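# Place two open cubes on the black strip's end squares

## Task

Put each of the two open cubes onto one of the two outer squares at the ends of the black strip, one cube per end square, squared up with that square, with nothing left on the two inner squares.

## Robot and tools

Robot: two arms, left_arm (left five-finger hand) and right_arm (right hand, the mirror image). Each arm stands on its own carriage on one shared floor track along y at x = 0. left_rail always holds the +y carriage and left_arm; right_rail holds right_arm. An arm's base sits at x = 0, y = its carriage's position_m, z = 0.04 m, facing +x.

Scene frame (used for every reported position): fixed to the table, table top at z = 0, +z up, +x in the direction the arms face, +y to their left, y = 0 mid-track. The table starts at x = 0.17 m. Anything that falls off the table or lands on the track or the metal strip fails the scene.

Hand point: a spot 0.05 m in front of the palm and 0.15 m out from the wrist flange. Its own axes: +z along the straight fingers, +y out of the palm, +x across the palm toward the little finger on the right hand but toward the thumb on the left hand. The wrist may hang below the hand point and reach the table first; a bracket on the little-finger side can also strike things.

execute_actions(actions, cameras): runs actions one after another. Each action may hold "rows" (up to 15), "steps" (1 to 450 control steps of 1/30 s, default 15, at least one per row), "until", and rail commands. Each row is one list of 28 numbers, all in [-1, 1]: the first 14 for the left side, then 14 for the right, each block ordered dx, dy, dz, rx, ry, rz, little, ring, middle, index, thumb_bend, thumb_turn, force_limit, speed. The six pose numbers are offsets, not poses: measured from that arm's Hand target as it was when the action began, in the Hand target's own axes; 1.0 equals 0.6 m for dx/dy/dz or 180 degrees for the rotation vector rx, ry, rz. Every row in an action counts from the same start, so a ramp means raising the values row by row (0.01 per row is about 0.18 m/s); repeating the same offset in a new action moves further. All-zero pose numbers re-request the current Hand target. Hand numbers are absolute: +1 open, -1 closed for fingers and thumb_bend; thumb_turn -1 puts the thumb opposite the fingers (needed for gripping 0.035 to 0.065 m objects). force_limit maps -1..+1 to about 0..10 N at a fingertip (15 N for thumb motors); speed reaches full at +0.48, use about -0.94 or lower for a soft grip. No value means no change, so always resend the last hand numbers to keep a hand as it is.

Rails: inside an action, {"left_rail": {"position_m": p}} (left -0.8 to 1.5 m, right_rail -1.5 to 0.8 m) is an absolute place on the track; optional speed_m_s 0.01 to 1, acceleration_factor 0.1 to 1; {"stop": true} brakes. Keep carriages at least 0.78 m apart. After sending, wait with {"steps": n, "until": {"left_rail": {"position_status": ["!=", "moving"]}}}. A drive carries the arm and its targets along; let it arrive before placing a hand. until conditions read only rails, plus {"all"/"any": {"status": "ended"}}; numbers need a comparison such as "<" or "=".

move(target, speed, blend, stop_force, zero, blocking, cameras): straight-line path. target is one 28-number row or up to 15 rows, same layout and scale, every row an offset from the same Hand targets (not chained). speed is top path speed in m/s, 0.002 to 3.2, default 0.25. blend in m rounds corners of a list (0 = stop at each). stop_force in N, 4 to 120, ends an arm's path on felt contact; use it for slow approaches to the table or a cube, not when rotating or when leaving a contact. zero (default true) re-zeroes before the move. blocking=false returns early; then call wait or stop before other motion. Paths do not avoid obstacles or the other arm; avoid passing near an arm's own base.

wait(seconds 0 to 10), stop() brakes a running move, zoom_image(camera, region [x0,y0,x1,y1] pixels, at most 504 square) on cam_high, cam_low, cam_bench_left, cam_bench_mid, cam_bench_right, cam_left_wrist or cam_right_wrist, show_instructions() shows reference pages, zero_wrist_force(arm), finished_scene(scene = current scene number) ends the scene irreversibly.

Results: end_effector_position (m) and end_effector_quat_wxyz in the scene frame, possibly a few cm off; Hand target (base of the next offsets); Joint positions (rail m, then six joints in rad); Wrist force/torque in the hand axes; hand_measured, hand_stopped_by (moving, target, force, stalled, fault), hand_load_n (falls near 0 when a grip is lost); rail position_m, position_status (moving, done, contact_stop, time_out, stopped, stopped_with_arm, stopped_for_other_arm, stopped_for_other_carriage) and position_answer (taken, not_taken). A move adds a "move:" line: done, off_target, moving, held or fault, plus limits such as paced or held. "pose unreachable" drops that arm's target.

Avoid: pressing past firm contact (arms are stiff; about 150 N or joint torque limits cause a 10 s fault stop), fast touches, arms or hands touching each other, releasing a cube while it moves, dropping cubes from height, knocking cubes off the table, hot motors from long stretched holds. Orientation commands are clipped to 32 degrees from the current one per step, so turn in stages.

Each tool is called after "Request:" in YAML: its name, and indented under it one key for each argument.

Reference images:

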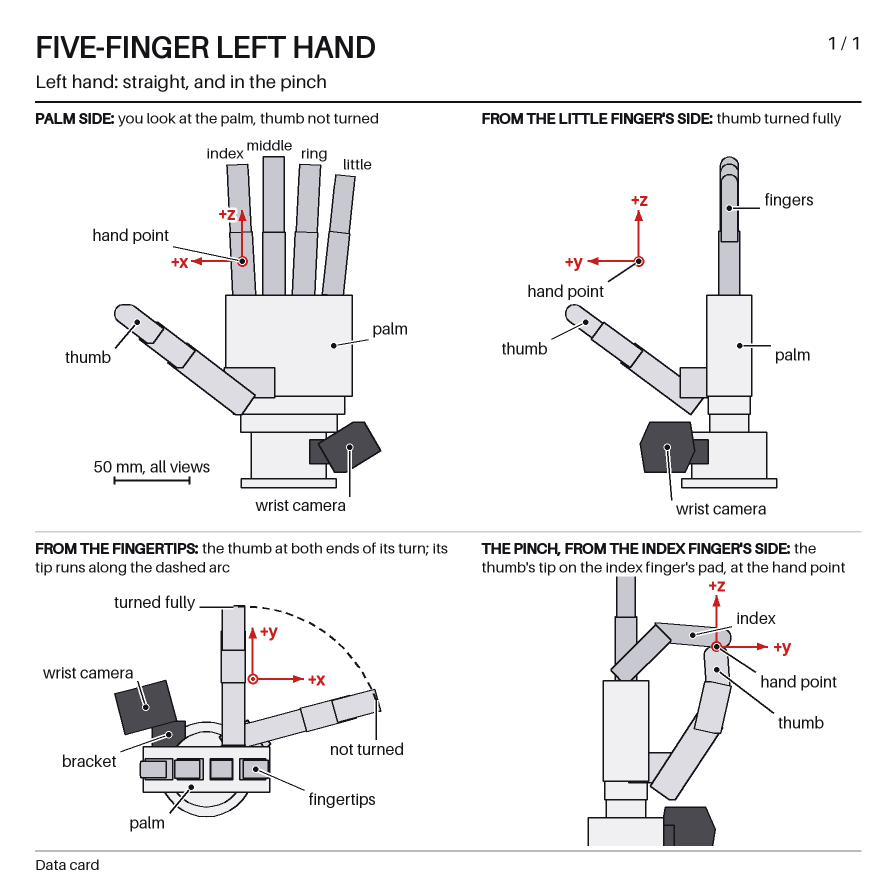

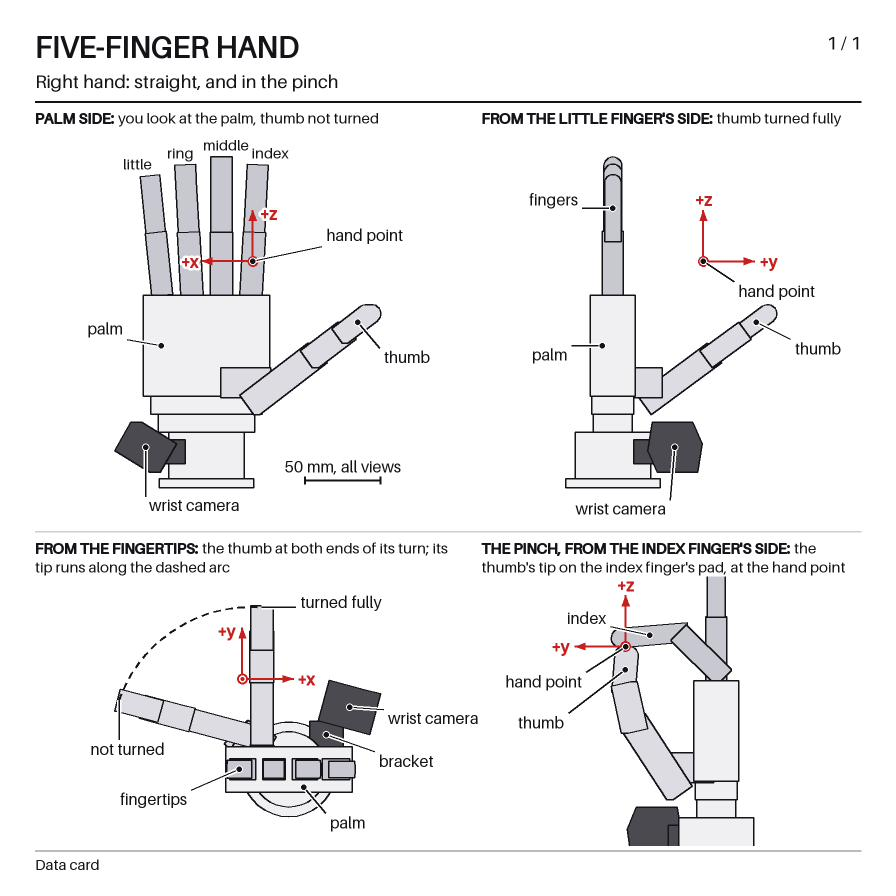

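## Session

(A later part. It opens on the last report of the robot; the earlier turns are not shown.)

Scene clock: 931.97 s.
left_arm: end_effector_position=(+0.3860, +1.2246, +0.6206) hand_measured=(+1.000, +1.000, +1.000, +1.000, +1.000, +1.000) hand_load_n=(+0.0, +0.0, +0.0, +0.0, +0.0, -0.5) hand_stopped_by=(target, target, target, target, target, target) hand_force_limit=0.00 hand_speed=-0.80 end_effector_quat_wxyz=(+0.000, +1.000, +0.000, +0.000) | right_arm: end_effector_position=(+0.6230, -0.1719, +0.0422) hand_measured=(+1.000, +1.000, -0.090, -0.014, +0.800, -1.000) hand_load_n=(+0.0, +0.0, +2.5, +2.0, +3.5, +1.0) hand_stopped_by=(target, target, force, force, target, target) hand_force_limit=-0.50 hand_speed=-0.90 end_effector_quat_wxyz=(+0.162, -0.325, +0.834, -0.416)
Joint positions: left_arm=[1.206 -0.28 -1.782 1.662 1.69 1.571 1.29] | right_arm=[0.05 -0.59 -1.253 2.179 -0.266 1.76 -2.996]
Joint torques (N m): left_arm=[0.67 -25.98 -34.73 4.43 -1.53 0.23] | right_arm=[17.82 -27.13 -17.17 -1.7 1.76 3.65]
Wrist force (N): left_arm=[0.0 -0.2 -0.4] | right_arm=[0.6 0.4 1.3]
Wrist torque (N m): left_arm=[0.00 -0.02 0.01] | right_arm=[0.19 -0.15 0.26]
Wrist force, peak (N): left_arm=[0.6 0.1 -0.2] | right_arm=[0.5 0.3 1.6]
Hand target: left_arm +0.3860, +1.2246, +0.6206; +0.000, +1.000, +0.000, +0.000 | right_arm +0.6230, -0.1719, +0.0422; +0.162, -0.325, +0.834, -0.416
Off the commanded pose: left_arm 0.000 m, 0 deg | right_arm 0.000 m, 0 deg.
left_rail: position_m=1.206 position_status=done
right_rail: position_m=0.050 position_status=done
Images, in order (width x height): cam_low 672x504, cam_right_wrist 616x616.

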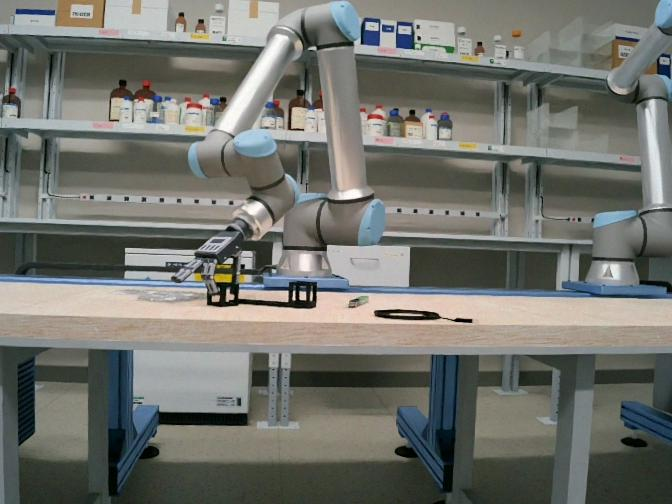

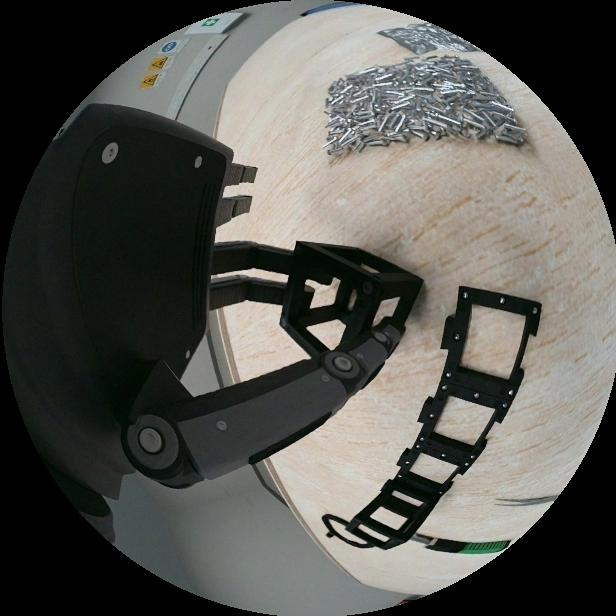

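Request:
move:
  target:
    - [0,0,0,0,0,0,1,1,1,1,1,1,0,-0.8,0,-0.0799,-0.0602,0,0,0,1,1,-0.3,-0.3,0.8,-1,-0.5,-0.9]
    - [0,0,0,0,0,0,1,1,1,1,1,1,0,-0.8,0.0057,-0.0482,-0.1023,0,-0.0755,-0.0569,1,1,-0.3,-0.3,0.8,-1,-0.5,-0.9]
  speed: 0.1
  blend: [0.01,0]
  cameras: ["cam_right_wrist","cam_low"]

Request:
zoom_image:
  camera: "cam_right_wrist"
  region: [260, 200, 560, 500]

Request:
zoom_image:
  camera: "cam_right_wrist"
  region: [400, 240, 520, 360]

Scene clock: 957.30 s.
left_arm: end_effector_position=(+0.3860, +1.2246, +0.6206) hand_measured=(+1.000, +1.000, +1.000, +1.000, +1.000, +1.000) hand_load_n=(+0.0, +0.0, +0.0, +0.0, +0.0, +0.0) hand_stopped_by=(target, target, target, target, target, target) hand_force_limit=0.00 hand_speed=-0.80 end_effector_quat_wxyz=(+0.000, +1.000, +0.000, +0.000) | right_arm: end_effector_position=(+0.5991, -0.1509, +0.1022) hand_measured=(+1.000, +1.000, -0.090, -0.014, +0.800, -1.000) hand_load_n=(+0.0, +0.0, +2.5, +2.0, +3.5, +0.5) hand_stopped_by=(target, target, force, force, target, target) hand_force_limit=-0.50 hand_speed=-0.90 end_effector_quat_wxyz=(+0.222, -0.444, +0.777, -0.387)
Joint positions: left_arm=[1.206 -0.28 -1.782 1.662 1.69 1.571 1.29] | right_arm=[0.05 -0.705 -1.405 2.227 -0.169 1.432 -3.246]
Joint torques (N m): left_arm=[3.42 -25.9 -35.08 4.57 -1.63 0.13] | right_arm=[-12.25 -51.88 -18.63 2.65 -2.42 -4.1]
Wrist force (N): left_arm=[0.0 0.0 -0.2] | right_arm=[0.3 0.4 1.1]
Wrist torque (N m): left_arm=[0.01 0.00 0.00] | right_arm=[0.15 -0.10 0.52]
Wrist force, peak (N): left_arm=[0.5 0.1 -0.4] | right_arm=[0.5 0.4 2.0]
Hand target: left_arm +0.3860, +1.2246, +0.6206; +0.000, +1.000, +0.000, +0.000 | right_arm +0.5991, -0.1509, +0.1022; +0.222, -0.444, +0.777, -0.387
Off the commanded pose: left_arm 0.000 m, 0 deg | right_arm 0.000 m, 0 deg.
left_rail: position_m=1.206 position_status=done
right_rail: position_m=0.050 position_status=done
move: done
Images, in order (width x height): cam_low 672x504, cam_right_wrist 616x616.

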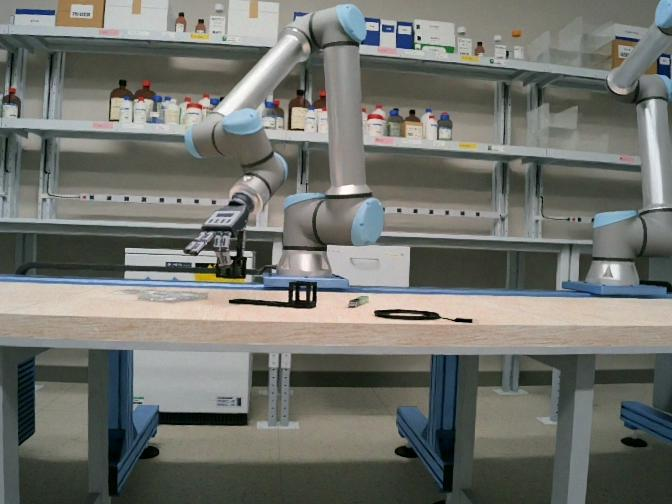

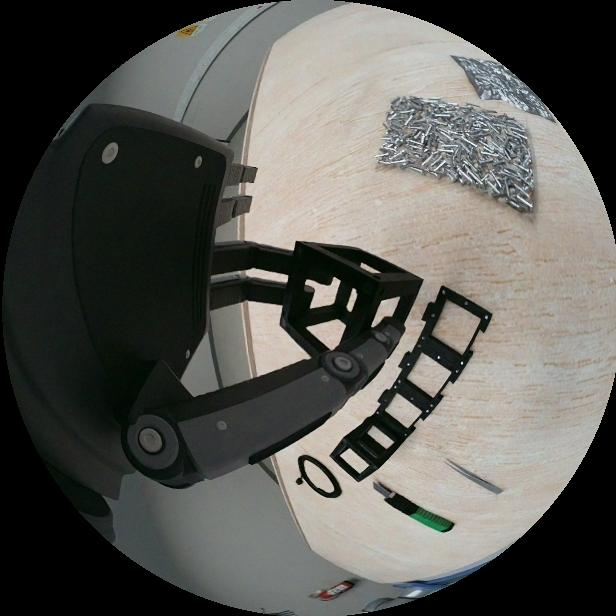

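Scaled by 1.680 from the camera's 616x616 image, which has a finer 880x880 frame.

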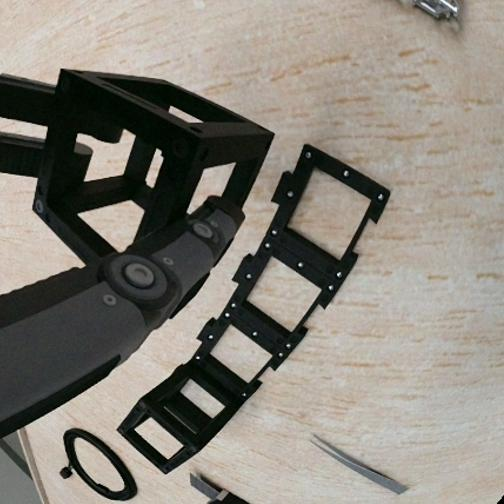

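Scaled by 4.200 from the camera's 616x616 image, which has a finer 880x880 frame.

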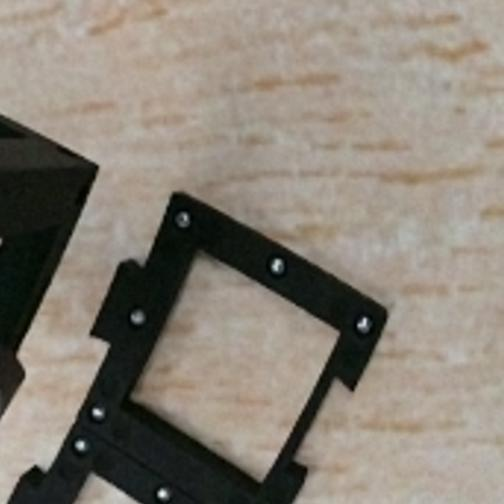

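Request:
move:
  target:
    - [0,0,0,0,0,0,1,1,1,1,1,1,0,-0.8,-0.0042,0.0492,-0.0653,0,-0.0093,-0.007,1,1,-0.3,-0.3,0.8,-1,-0.5,-0.9]
    - [0,0,0,0,0,0,1,1,1,1,1,1,0,-0.8,-0.0042,0.1105,-0.0191,0,-0.0093,-0.007,1,1,-0.3,-0.3,0.8,-1,-0.5,-0.9]
  speed: 0.1
  blend: [0.01,0]
  cameras: ["cam_right_wrist","cam_low"]

Request:
zoom_image:
  camera: "cam_right_wrist"
  region: [260, 220, 460, 420]

Request:
zoom_image:
  camera: "cam_low"
  region: [200, 240, 340, 320]

Scene clock: 988.70 s.
left_arm: end_effector_position=(+0.3860, +1.2246, +0.6206) hand_measured=(+1.000, +1.000, +1.000, +1.000, +1.000, +1.000) hand_load_n=(+0.5, +0.0, +0.0, +0.0, +0.0, +0.0) hand_stopped_by=(target, target, target, target, target, target) hand_force_limit=0.00 hand_speed=-0.80 end_effector_quat_wxyz=(+0.000, +1.000, +0.000, +0.000) | right_arm: end_effector_position=(+0.5581, -0.1239, +0.0563) hand_measured=(+1.000, +1.000, -0.090, -0.014, +0.800, -1.000) hand_load_n=(-0.5, +0.0, +2.5, +2.0, +3.5, +0.5) hand_stopped_by=(target, target, force, force, target, target) hand_force_limit=-0.50 hand_speed=-0.90 end_effector_quat_wxyz=(+0.229, -0.459, +0.769, -0.383)
Joint positions: left_arm=[1.206 -0.28 -1.782 1.662 1.69 1.571 1.29] | right_arm=[0.05 -0.738 -1.397 2.346 -0.288 1.377 -3.29]
Joint torques (N m): left_arm=[1.44 -25.39 -34.68 4.66 -1.6 0.24] | right_arm=[16.52 -16.39 -16.23 -0.85 0.55 2.07]
Wrist force (N): left_arm=[0.5 -0.1 -0.2] | right_arm=[0.1 0.3 1.0]
Wrist torque (N m): left_arm=[-0.01 -0.08 0.04] | right_arm=[0.10 0.00 0.44]
Wrist force, peak (N): left_arm=[0.3 -0.5 -0.2] | right_arm=[-0.2 0.2 1.8]
Hand target: left_arm +0.3860, +1.2246, +0.6206; +0.000, +1.000, +0.000, +0.000 | right_arm +0.5581, -0.1239, +0.0562; +0.229, -0.459, +0.769, -0.383
Off the commanded pose: left_arm 0.000 m, 0 deg | right_arm 0.000 m, 0 deg.
left_rail: position_m=1.206 position_status=done
right_rail: position_m=0.050 position_status=done
move: done
Images, in order (width x height): cam_low 672x504, cam_right_wrist 616x616.

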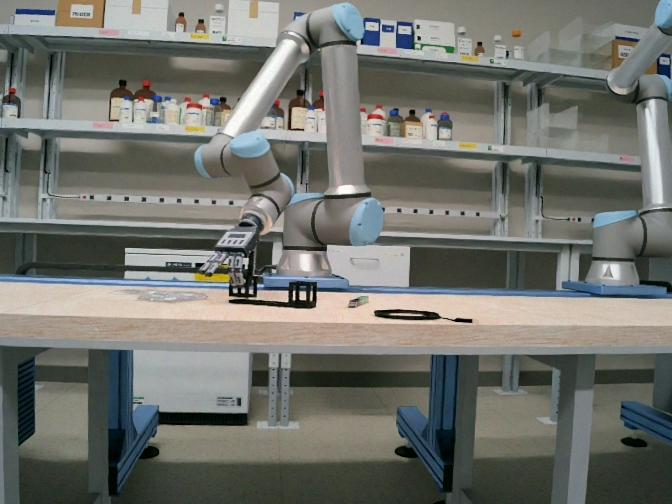

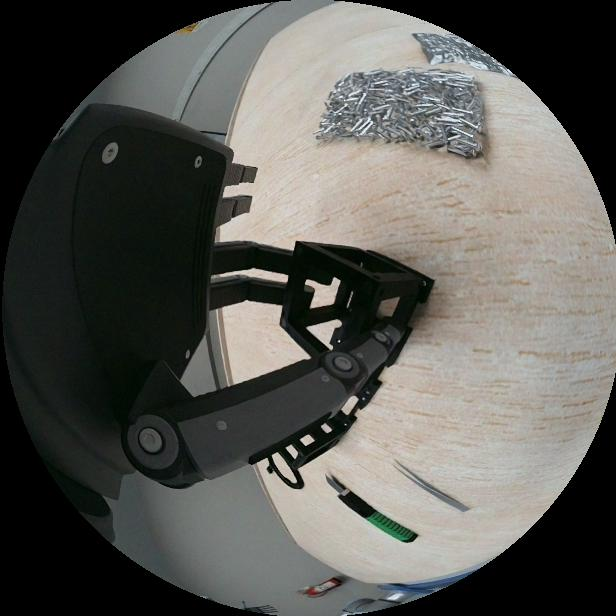

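Scaled by 2.520 from the camera's 616x616 image, which has a finer 880x880 frame.

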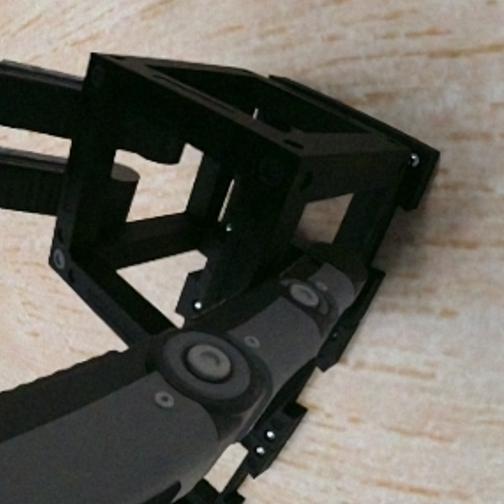

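Scaled by 3.600.

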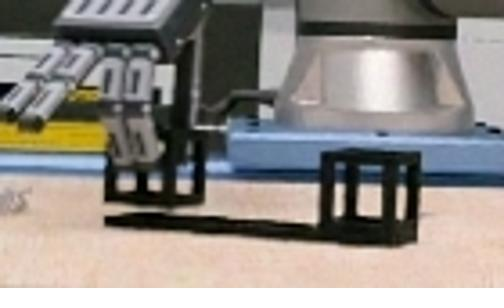

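Request:
move:
  target: [0,0,0,0,0,0,1,1,1,1,1,1,0,-0.8,0.003,0.0132,0.0027,0,-0.0044,-0.0033,1,1,-0.3,-0.3,0.8,-1,-0.5,-0.9]
  speed: 0.03
  cameras: ["cam_right_wrist","cam_low"]

Request:
zoom_image:
  camera: "cam_right_wrist"
  region: [340, 210, 460, 330]

Request:
zoom_image:
  camera: "cam_low"
  region: [200, 240, 340, 320]

Scene clock: 1021.50 s.
left_arm: end_effector_position=(+0.3860, +1.2246, +0.6206) hand_measured=(+1.000, +1.000, +1.000, +1.000, +1.000, +1.000) hand_load_n=(+0.0, +0.0, +0.0, +0.0, +0.0, +0.0) hand_stopped_by=(target, target, target, target, target, target) hand_force_limit=0.00 hand_speed=-0.80 end_effector_quat_wxyz=(+0.000, +1.000, +0.000, +0.000) | right_arm: end_effector_position=(+0.5542, -0.1238, +0.0489) hand_measured=(+1.000, +1.000, -0.090, -0.014, +0.800, -1.000) hand_load_n=(+0.0, +0.0, +0.5, +2.0, +2.0, +0.0) hand_stopped_by=(target, target, force, force, target, target) hand_force_limit=-0.50 hand_speed=-0.90 end_effector_quat_wxyz=(+0.232, -0.465, +0.765, -0.381)
Joint positions: left_arm=[1.206 -0.28 -1.782 1.662 1.69 1.571 1.29] | right_arm=[0.05 -0.753 -1.388 2.357 -0.304 1.352 -3.31]
Joint torques (N m): left_arm=[1.56 -26.08 -34.45 4.66 -1.64 0.2] | right_arm=[-13.72 -18.44 -16.15 -1.64 -2.81 -4.76]
Wrist force (N): left_arm=[0.1 0.0 -0.1] | right_arm=[-0.2 -0.8 0.4]
Wrist torque (N m): left_arm=[-0.01 -0.02 0.01] | right_arm=[0.06 0.02 0.42]
Wrist force, peak (N): left_arm=[0.4 0.0 -0.5] | right_arm=[-0.3 0.7 1.7]
Hand target: left_arm +0.3860, +1.2246, +0.6206; +0.000, +1.000, +0.000, +0.000 | right_arm +0.5542, -0.1238, +0.0489; +0.232, -0.465, +0.765, -0.381
Off the commanded pose: left_arm 0.000 m, 0 deg | right_arm 0.000 m, 0 deg.
left_rail: position_m=1.206 position_status=done
right_rail: position_m=0.050 position_status=done
move: done
Images, in order (width x height): cam_low 672x504, cam_right_wrist 616x616.

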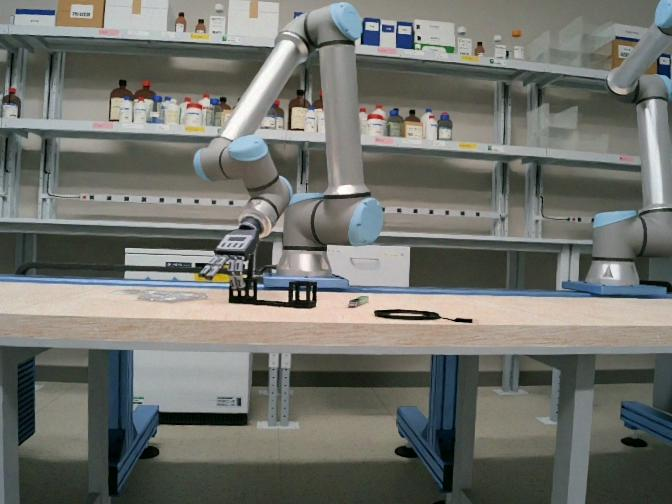

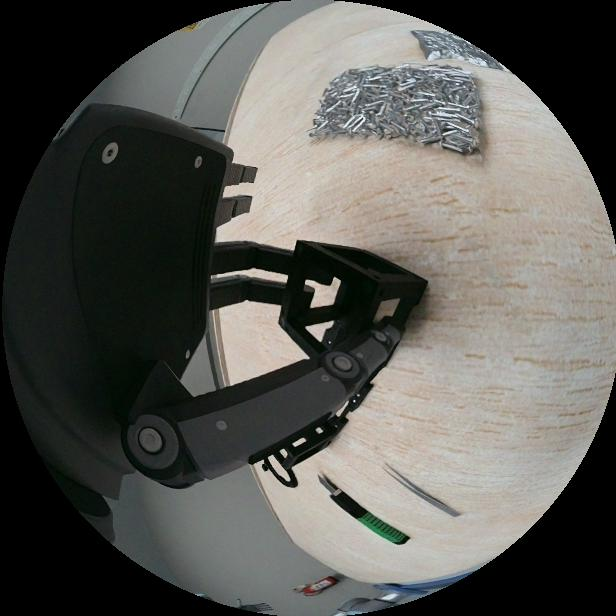

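Scaled by 4.200 from the camera's 616x616 image, which has a finer 880x880 frame.

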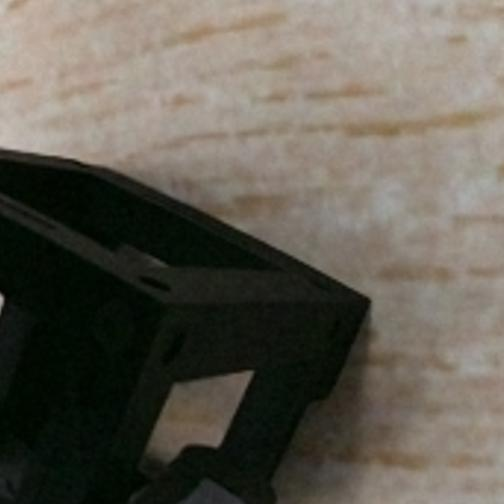

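Scaled by 3.600.

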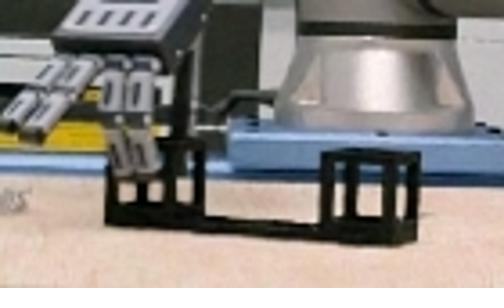

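Request:
execute_actions:
  actions:
    - {"rows":[[0,0,0,0,0,0,1,1,1,1,1,1,0,-0.8,0,0,0,0,0,0,1,1,0.45,0.45,0.8,-1,0,-0.8]],"steps":60}
    - {"rows":[[0,0,0,0,0,0,1,1,1,1,1,1,0,-0.8,0,0,0,0,0,0,1,1,0.45,0.45,1,-1,0,-0.8]],"steps":40}

Request:
move:
  target:
    - [0,0,0,0,0,0,1,1,1,1,1,1,0,-0.8,0,-0.1598,-0.1204,0,0,0,1,1,0.45,0.45,1,-1,0,-0.8]
    - [0,0,0,0,0,0,1,1,1,1,1,1,0,-0.8,0,-0.06,-0.35,0,0,0,1,1,0.45,0.45,1,-1,0,-0.8]
  speed: [0.1,0.3]
  blend: [0.02,0]
  cameras: ["cam_right_wrist","cam_low","cam_high"]

Request:
zoom_image:
  camera: "cam_right_wrist"
  region: [340, 210, 500, 370]

Request:
zoom_image:
  camera: "cam_high"
  region: [310, 200, 420, 290]

Request:
zoom_image:
  camera: "cam_low"
  region: [200, 240, 340, 320]

Scene clock: 1037.33 s.
left_arm: end_effector_position=(+0.3860, +1.2246, +0.6206) hand_measured=(+1.000, +1.000, +1.000, +1.000, +1.000, +1.000) hand_load_n=(+0.0, +0.0, +0.0, +0.0, +0.0, +0.0) hand_stopped_by=(target, target, target, target, target, target) hand_force_limit=0.00 hand_speed=-0.80 end_effector_quat_wxyz=(+0.000, +1.000, +0.000, +0.000) | right_arm: end_effector_position=(+0.5542, -0.1238, +0.0489) hand_measured=(+1.000, +1.000, +0.450, +0.450, +1.000, -1.000) hand_load_n=(+0.0, +0.0, +0.0, +0.0, -0.5, +0.0) hand_stopped_by=(target, target, target, target, target, target) hand_force_limit=0.00 hand_speed=-0.80 end_effector_quat_wxyz=(+0.232, -0.465, +0.765, -0.381)
Joint positions: left_arm=[1.206 -0.28 -1.782 1.662 1.69 1.571 1.29] | right_arm=[0.05 -0.753 -1.388 2.357 -0.304 1.352 -3.31]
Joint torques (N m): left_arm=[1.82 -27.44 -34.36 4.64 -1.83 0.23] | right_arm=[-13.73 -21.4 -19.88 -1.47 -2.54 -4.44]
Wrist force (N): left_arm=[0.3 -0.2 -0.3] | right_arm=[0.0 -0.2 1.1]
Wrist torque (N m): left_arm=[-0.02 -0.06 0.03] | right_arm=[0.03 0.00 0.41]
Wrist force, peak (N): left_arm=[0.5 -0.2 -0.3] | right_arm=[0.1 0.1 1.4]
Hand target: left_arm +0.3860, +1.2246, +0.6206; +0.000, +1.000, +0.000, +0.000 | right_arm +0.5542, -0.1238, +0.0489; +0.232, -0.465, +0.765, -0.381
Off the commanded pose: left_arm 0.000 m, 0 deg | right_arm 0.000 m, 0 deg.
left_rail: position_m=1.206 position_status=done
right_rail: position_m=0.050 position_status=done

Scene clock: 1039.83 s.
left_arm: end_effector_position=(+0.3860, +1.2246, +0.6206) hand_measured=(+1.000, +1.000, +1.000, +1.000, +1.000, +1.000) hand_load_n=(+0.0, +0.0, +0.0, +0.0, +0.0, +0.0) hand_stopped_by=(target, target, target, target, target, target) hand_force_limit=0.00 hand_speed=-0.80 end_effector_quat_wxyz=(+0.000, +1.000, +0.000, +0.000) | right_arm: end_effector_position=(+0.4245, -0.0568, +0.2040) hand_measured=(+1.000, +1.000, +0.450, +0.450, +1.000, -1.000) hand_load_n=(+0.0, +0.0, +0.0, +0.0, +0.0, +0.0) hand_stopped_by=(target, target, target, target, target, target) hand_force_limit=0.00 hand_speed=-0.80 end_effector_quat_wxyz=(+0.232, -0.465, +0.765, -0.381)
Joint positions: left_arm=[1.206 -0.28 -1.782 1.662 1.69 1.571 1.29] | right_arm=[0.05 -0.945 -1.95 2.473 0.179 1.202 -3.436]
Joint torques (N m): left_arm=[1.69 -27.37 -34.1 4.73 -1.58 0.19] | right_arm=[-12.11 -16.18 -26.94 3.42 -3.07 -4.21]
Wrist force (N): left_arm=[0.3 -0.1 -0.5] | right_arm=[0.2 0.3 0.6]
Wrist torque (N m): left_arm=[0.01 -0.06 0.02] | right_arm=[0.11 -0.01 0.44]
Wrist force, peak (N): left_arm=[0.3 -0.1 -0.5] | right_arm=[-0.2 -0.9 1.6]
Hand target: left_arm +0.3860, +1.2246, +0.6206; +0.000, +1.000, +0.000, +0.000 | right_arm +0.4244, -0.0568, +0.2040; +0.232, -0.465, +0.765, -0.381
Off the commanded pose: left_arm 0.000 m, 0 deg | right_arm 0.000 m, 0 deg.
left_rail: position_m=1.206 position_status=done
right_rail: position_m=0.050 position_status=done
move: done
Images, in order (width x height): cam_high 672x504, cam_low 672x504, cam_right_wrist 616x616.

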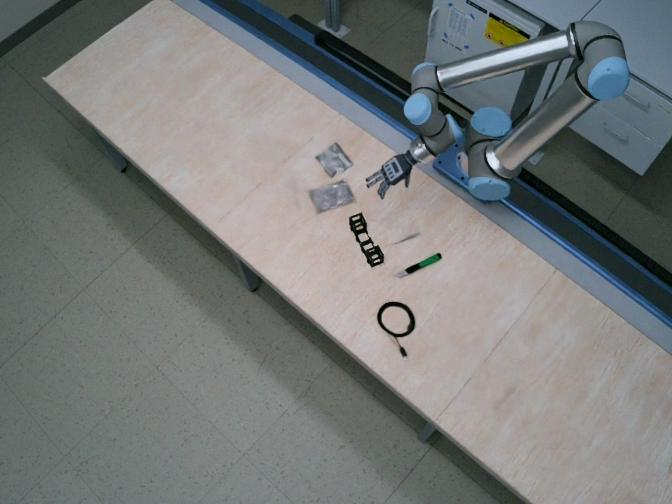

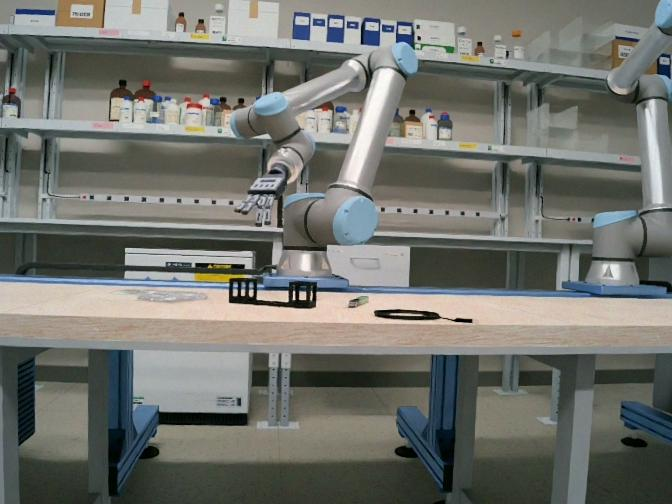

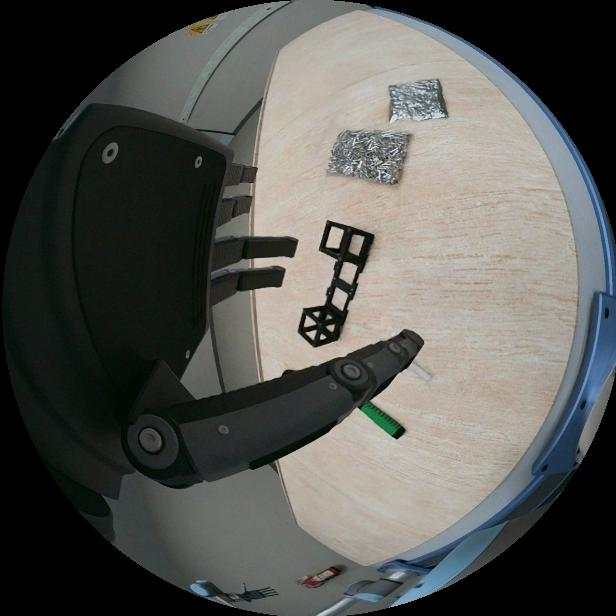

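Scaled by 3.150 from the camera's 616x616 image, which has a finer 880x880 frame.

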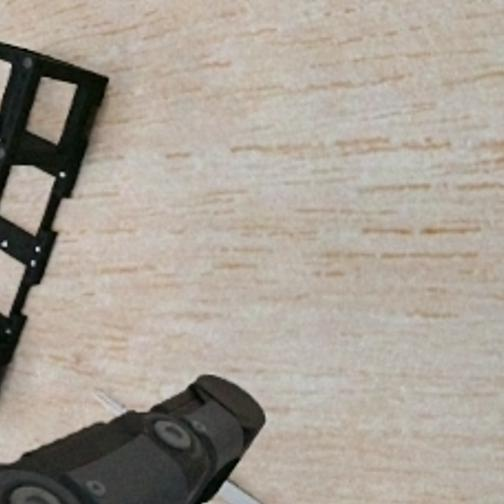

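Scaled by 4.582.

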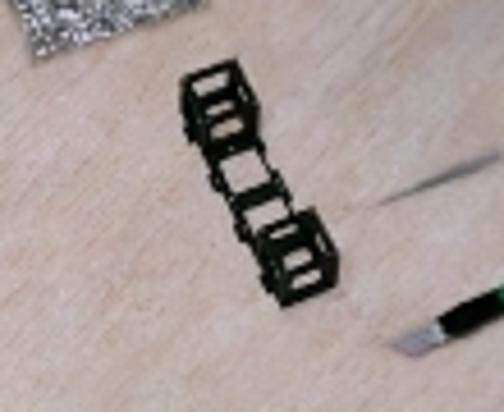

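Scaled by 3.600.

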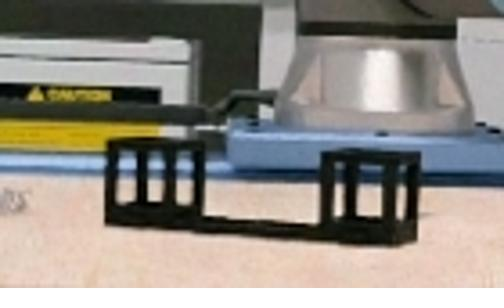

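Request:
zoom_image:
  camera: "cam_right_wrist"
  region: [280, 200, 400, 360]

Scaled by 3.150 from the camera's 616x616 image, which has a finer 880x880 frame.

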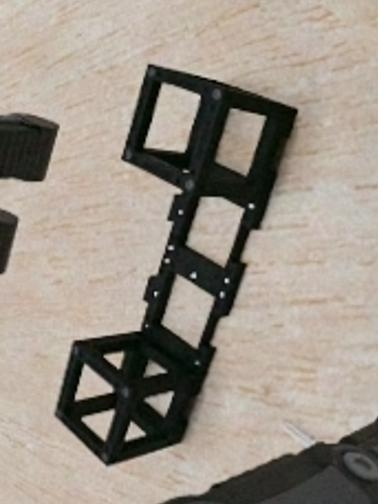

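Request:
finished_scene:
  scene: 1

The scene is finished: the task was done.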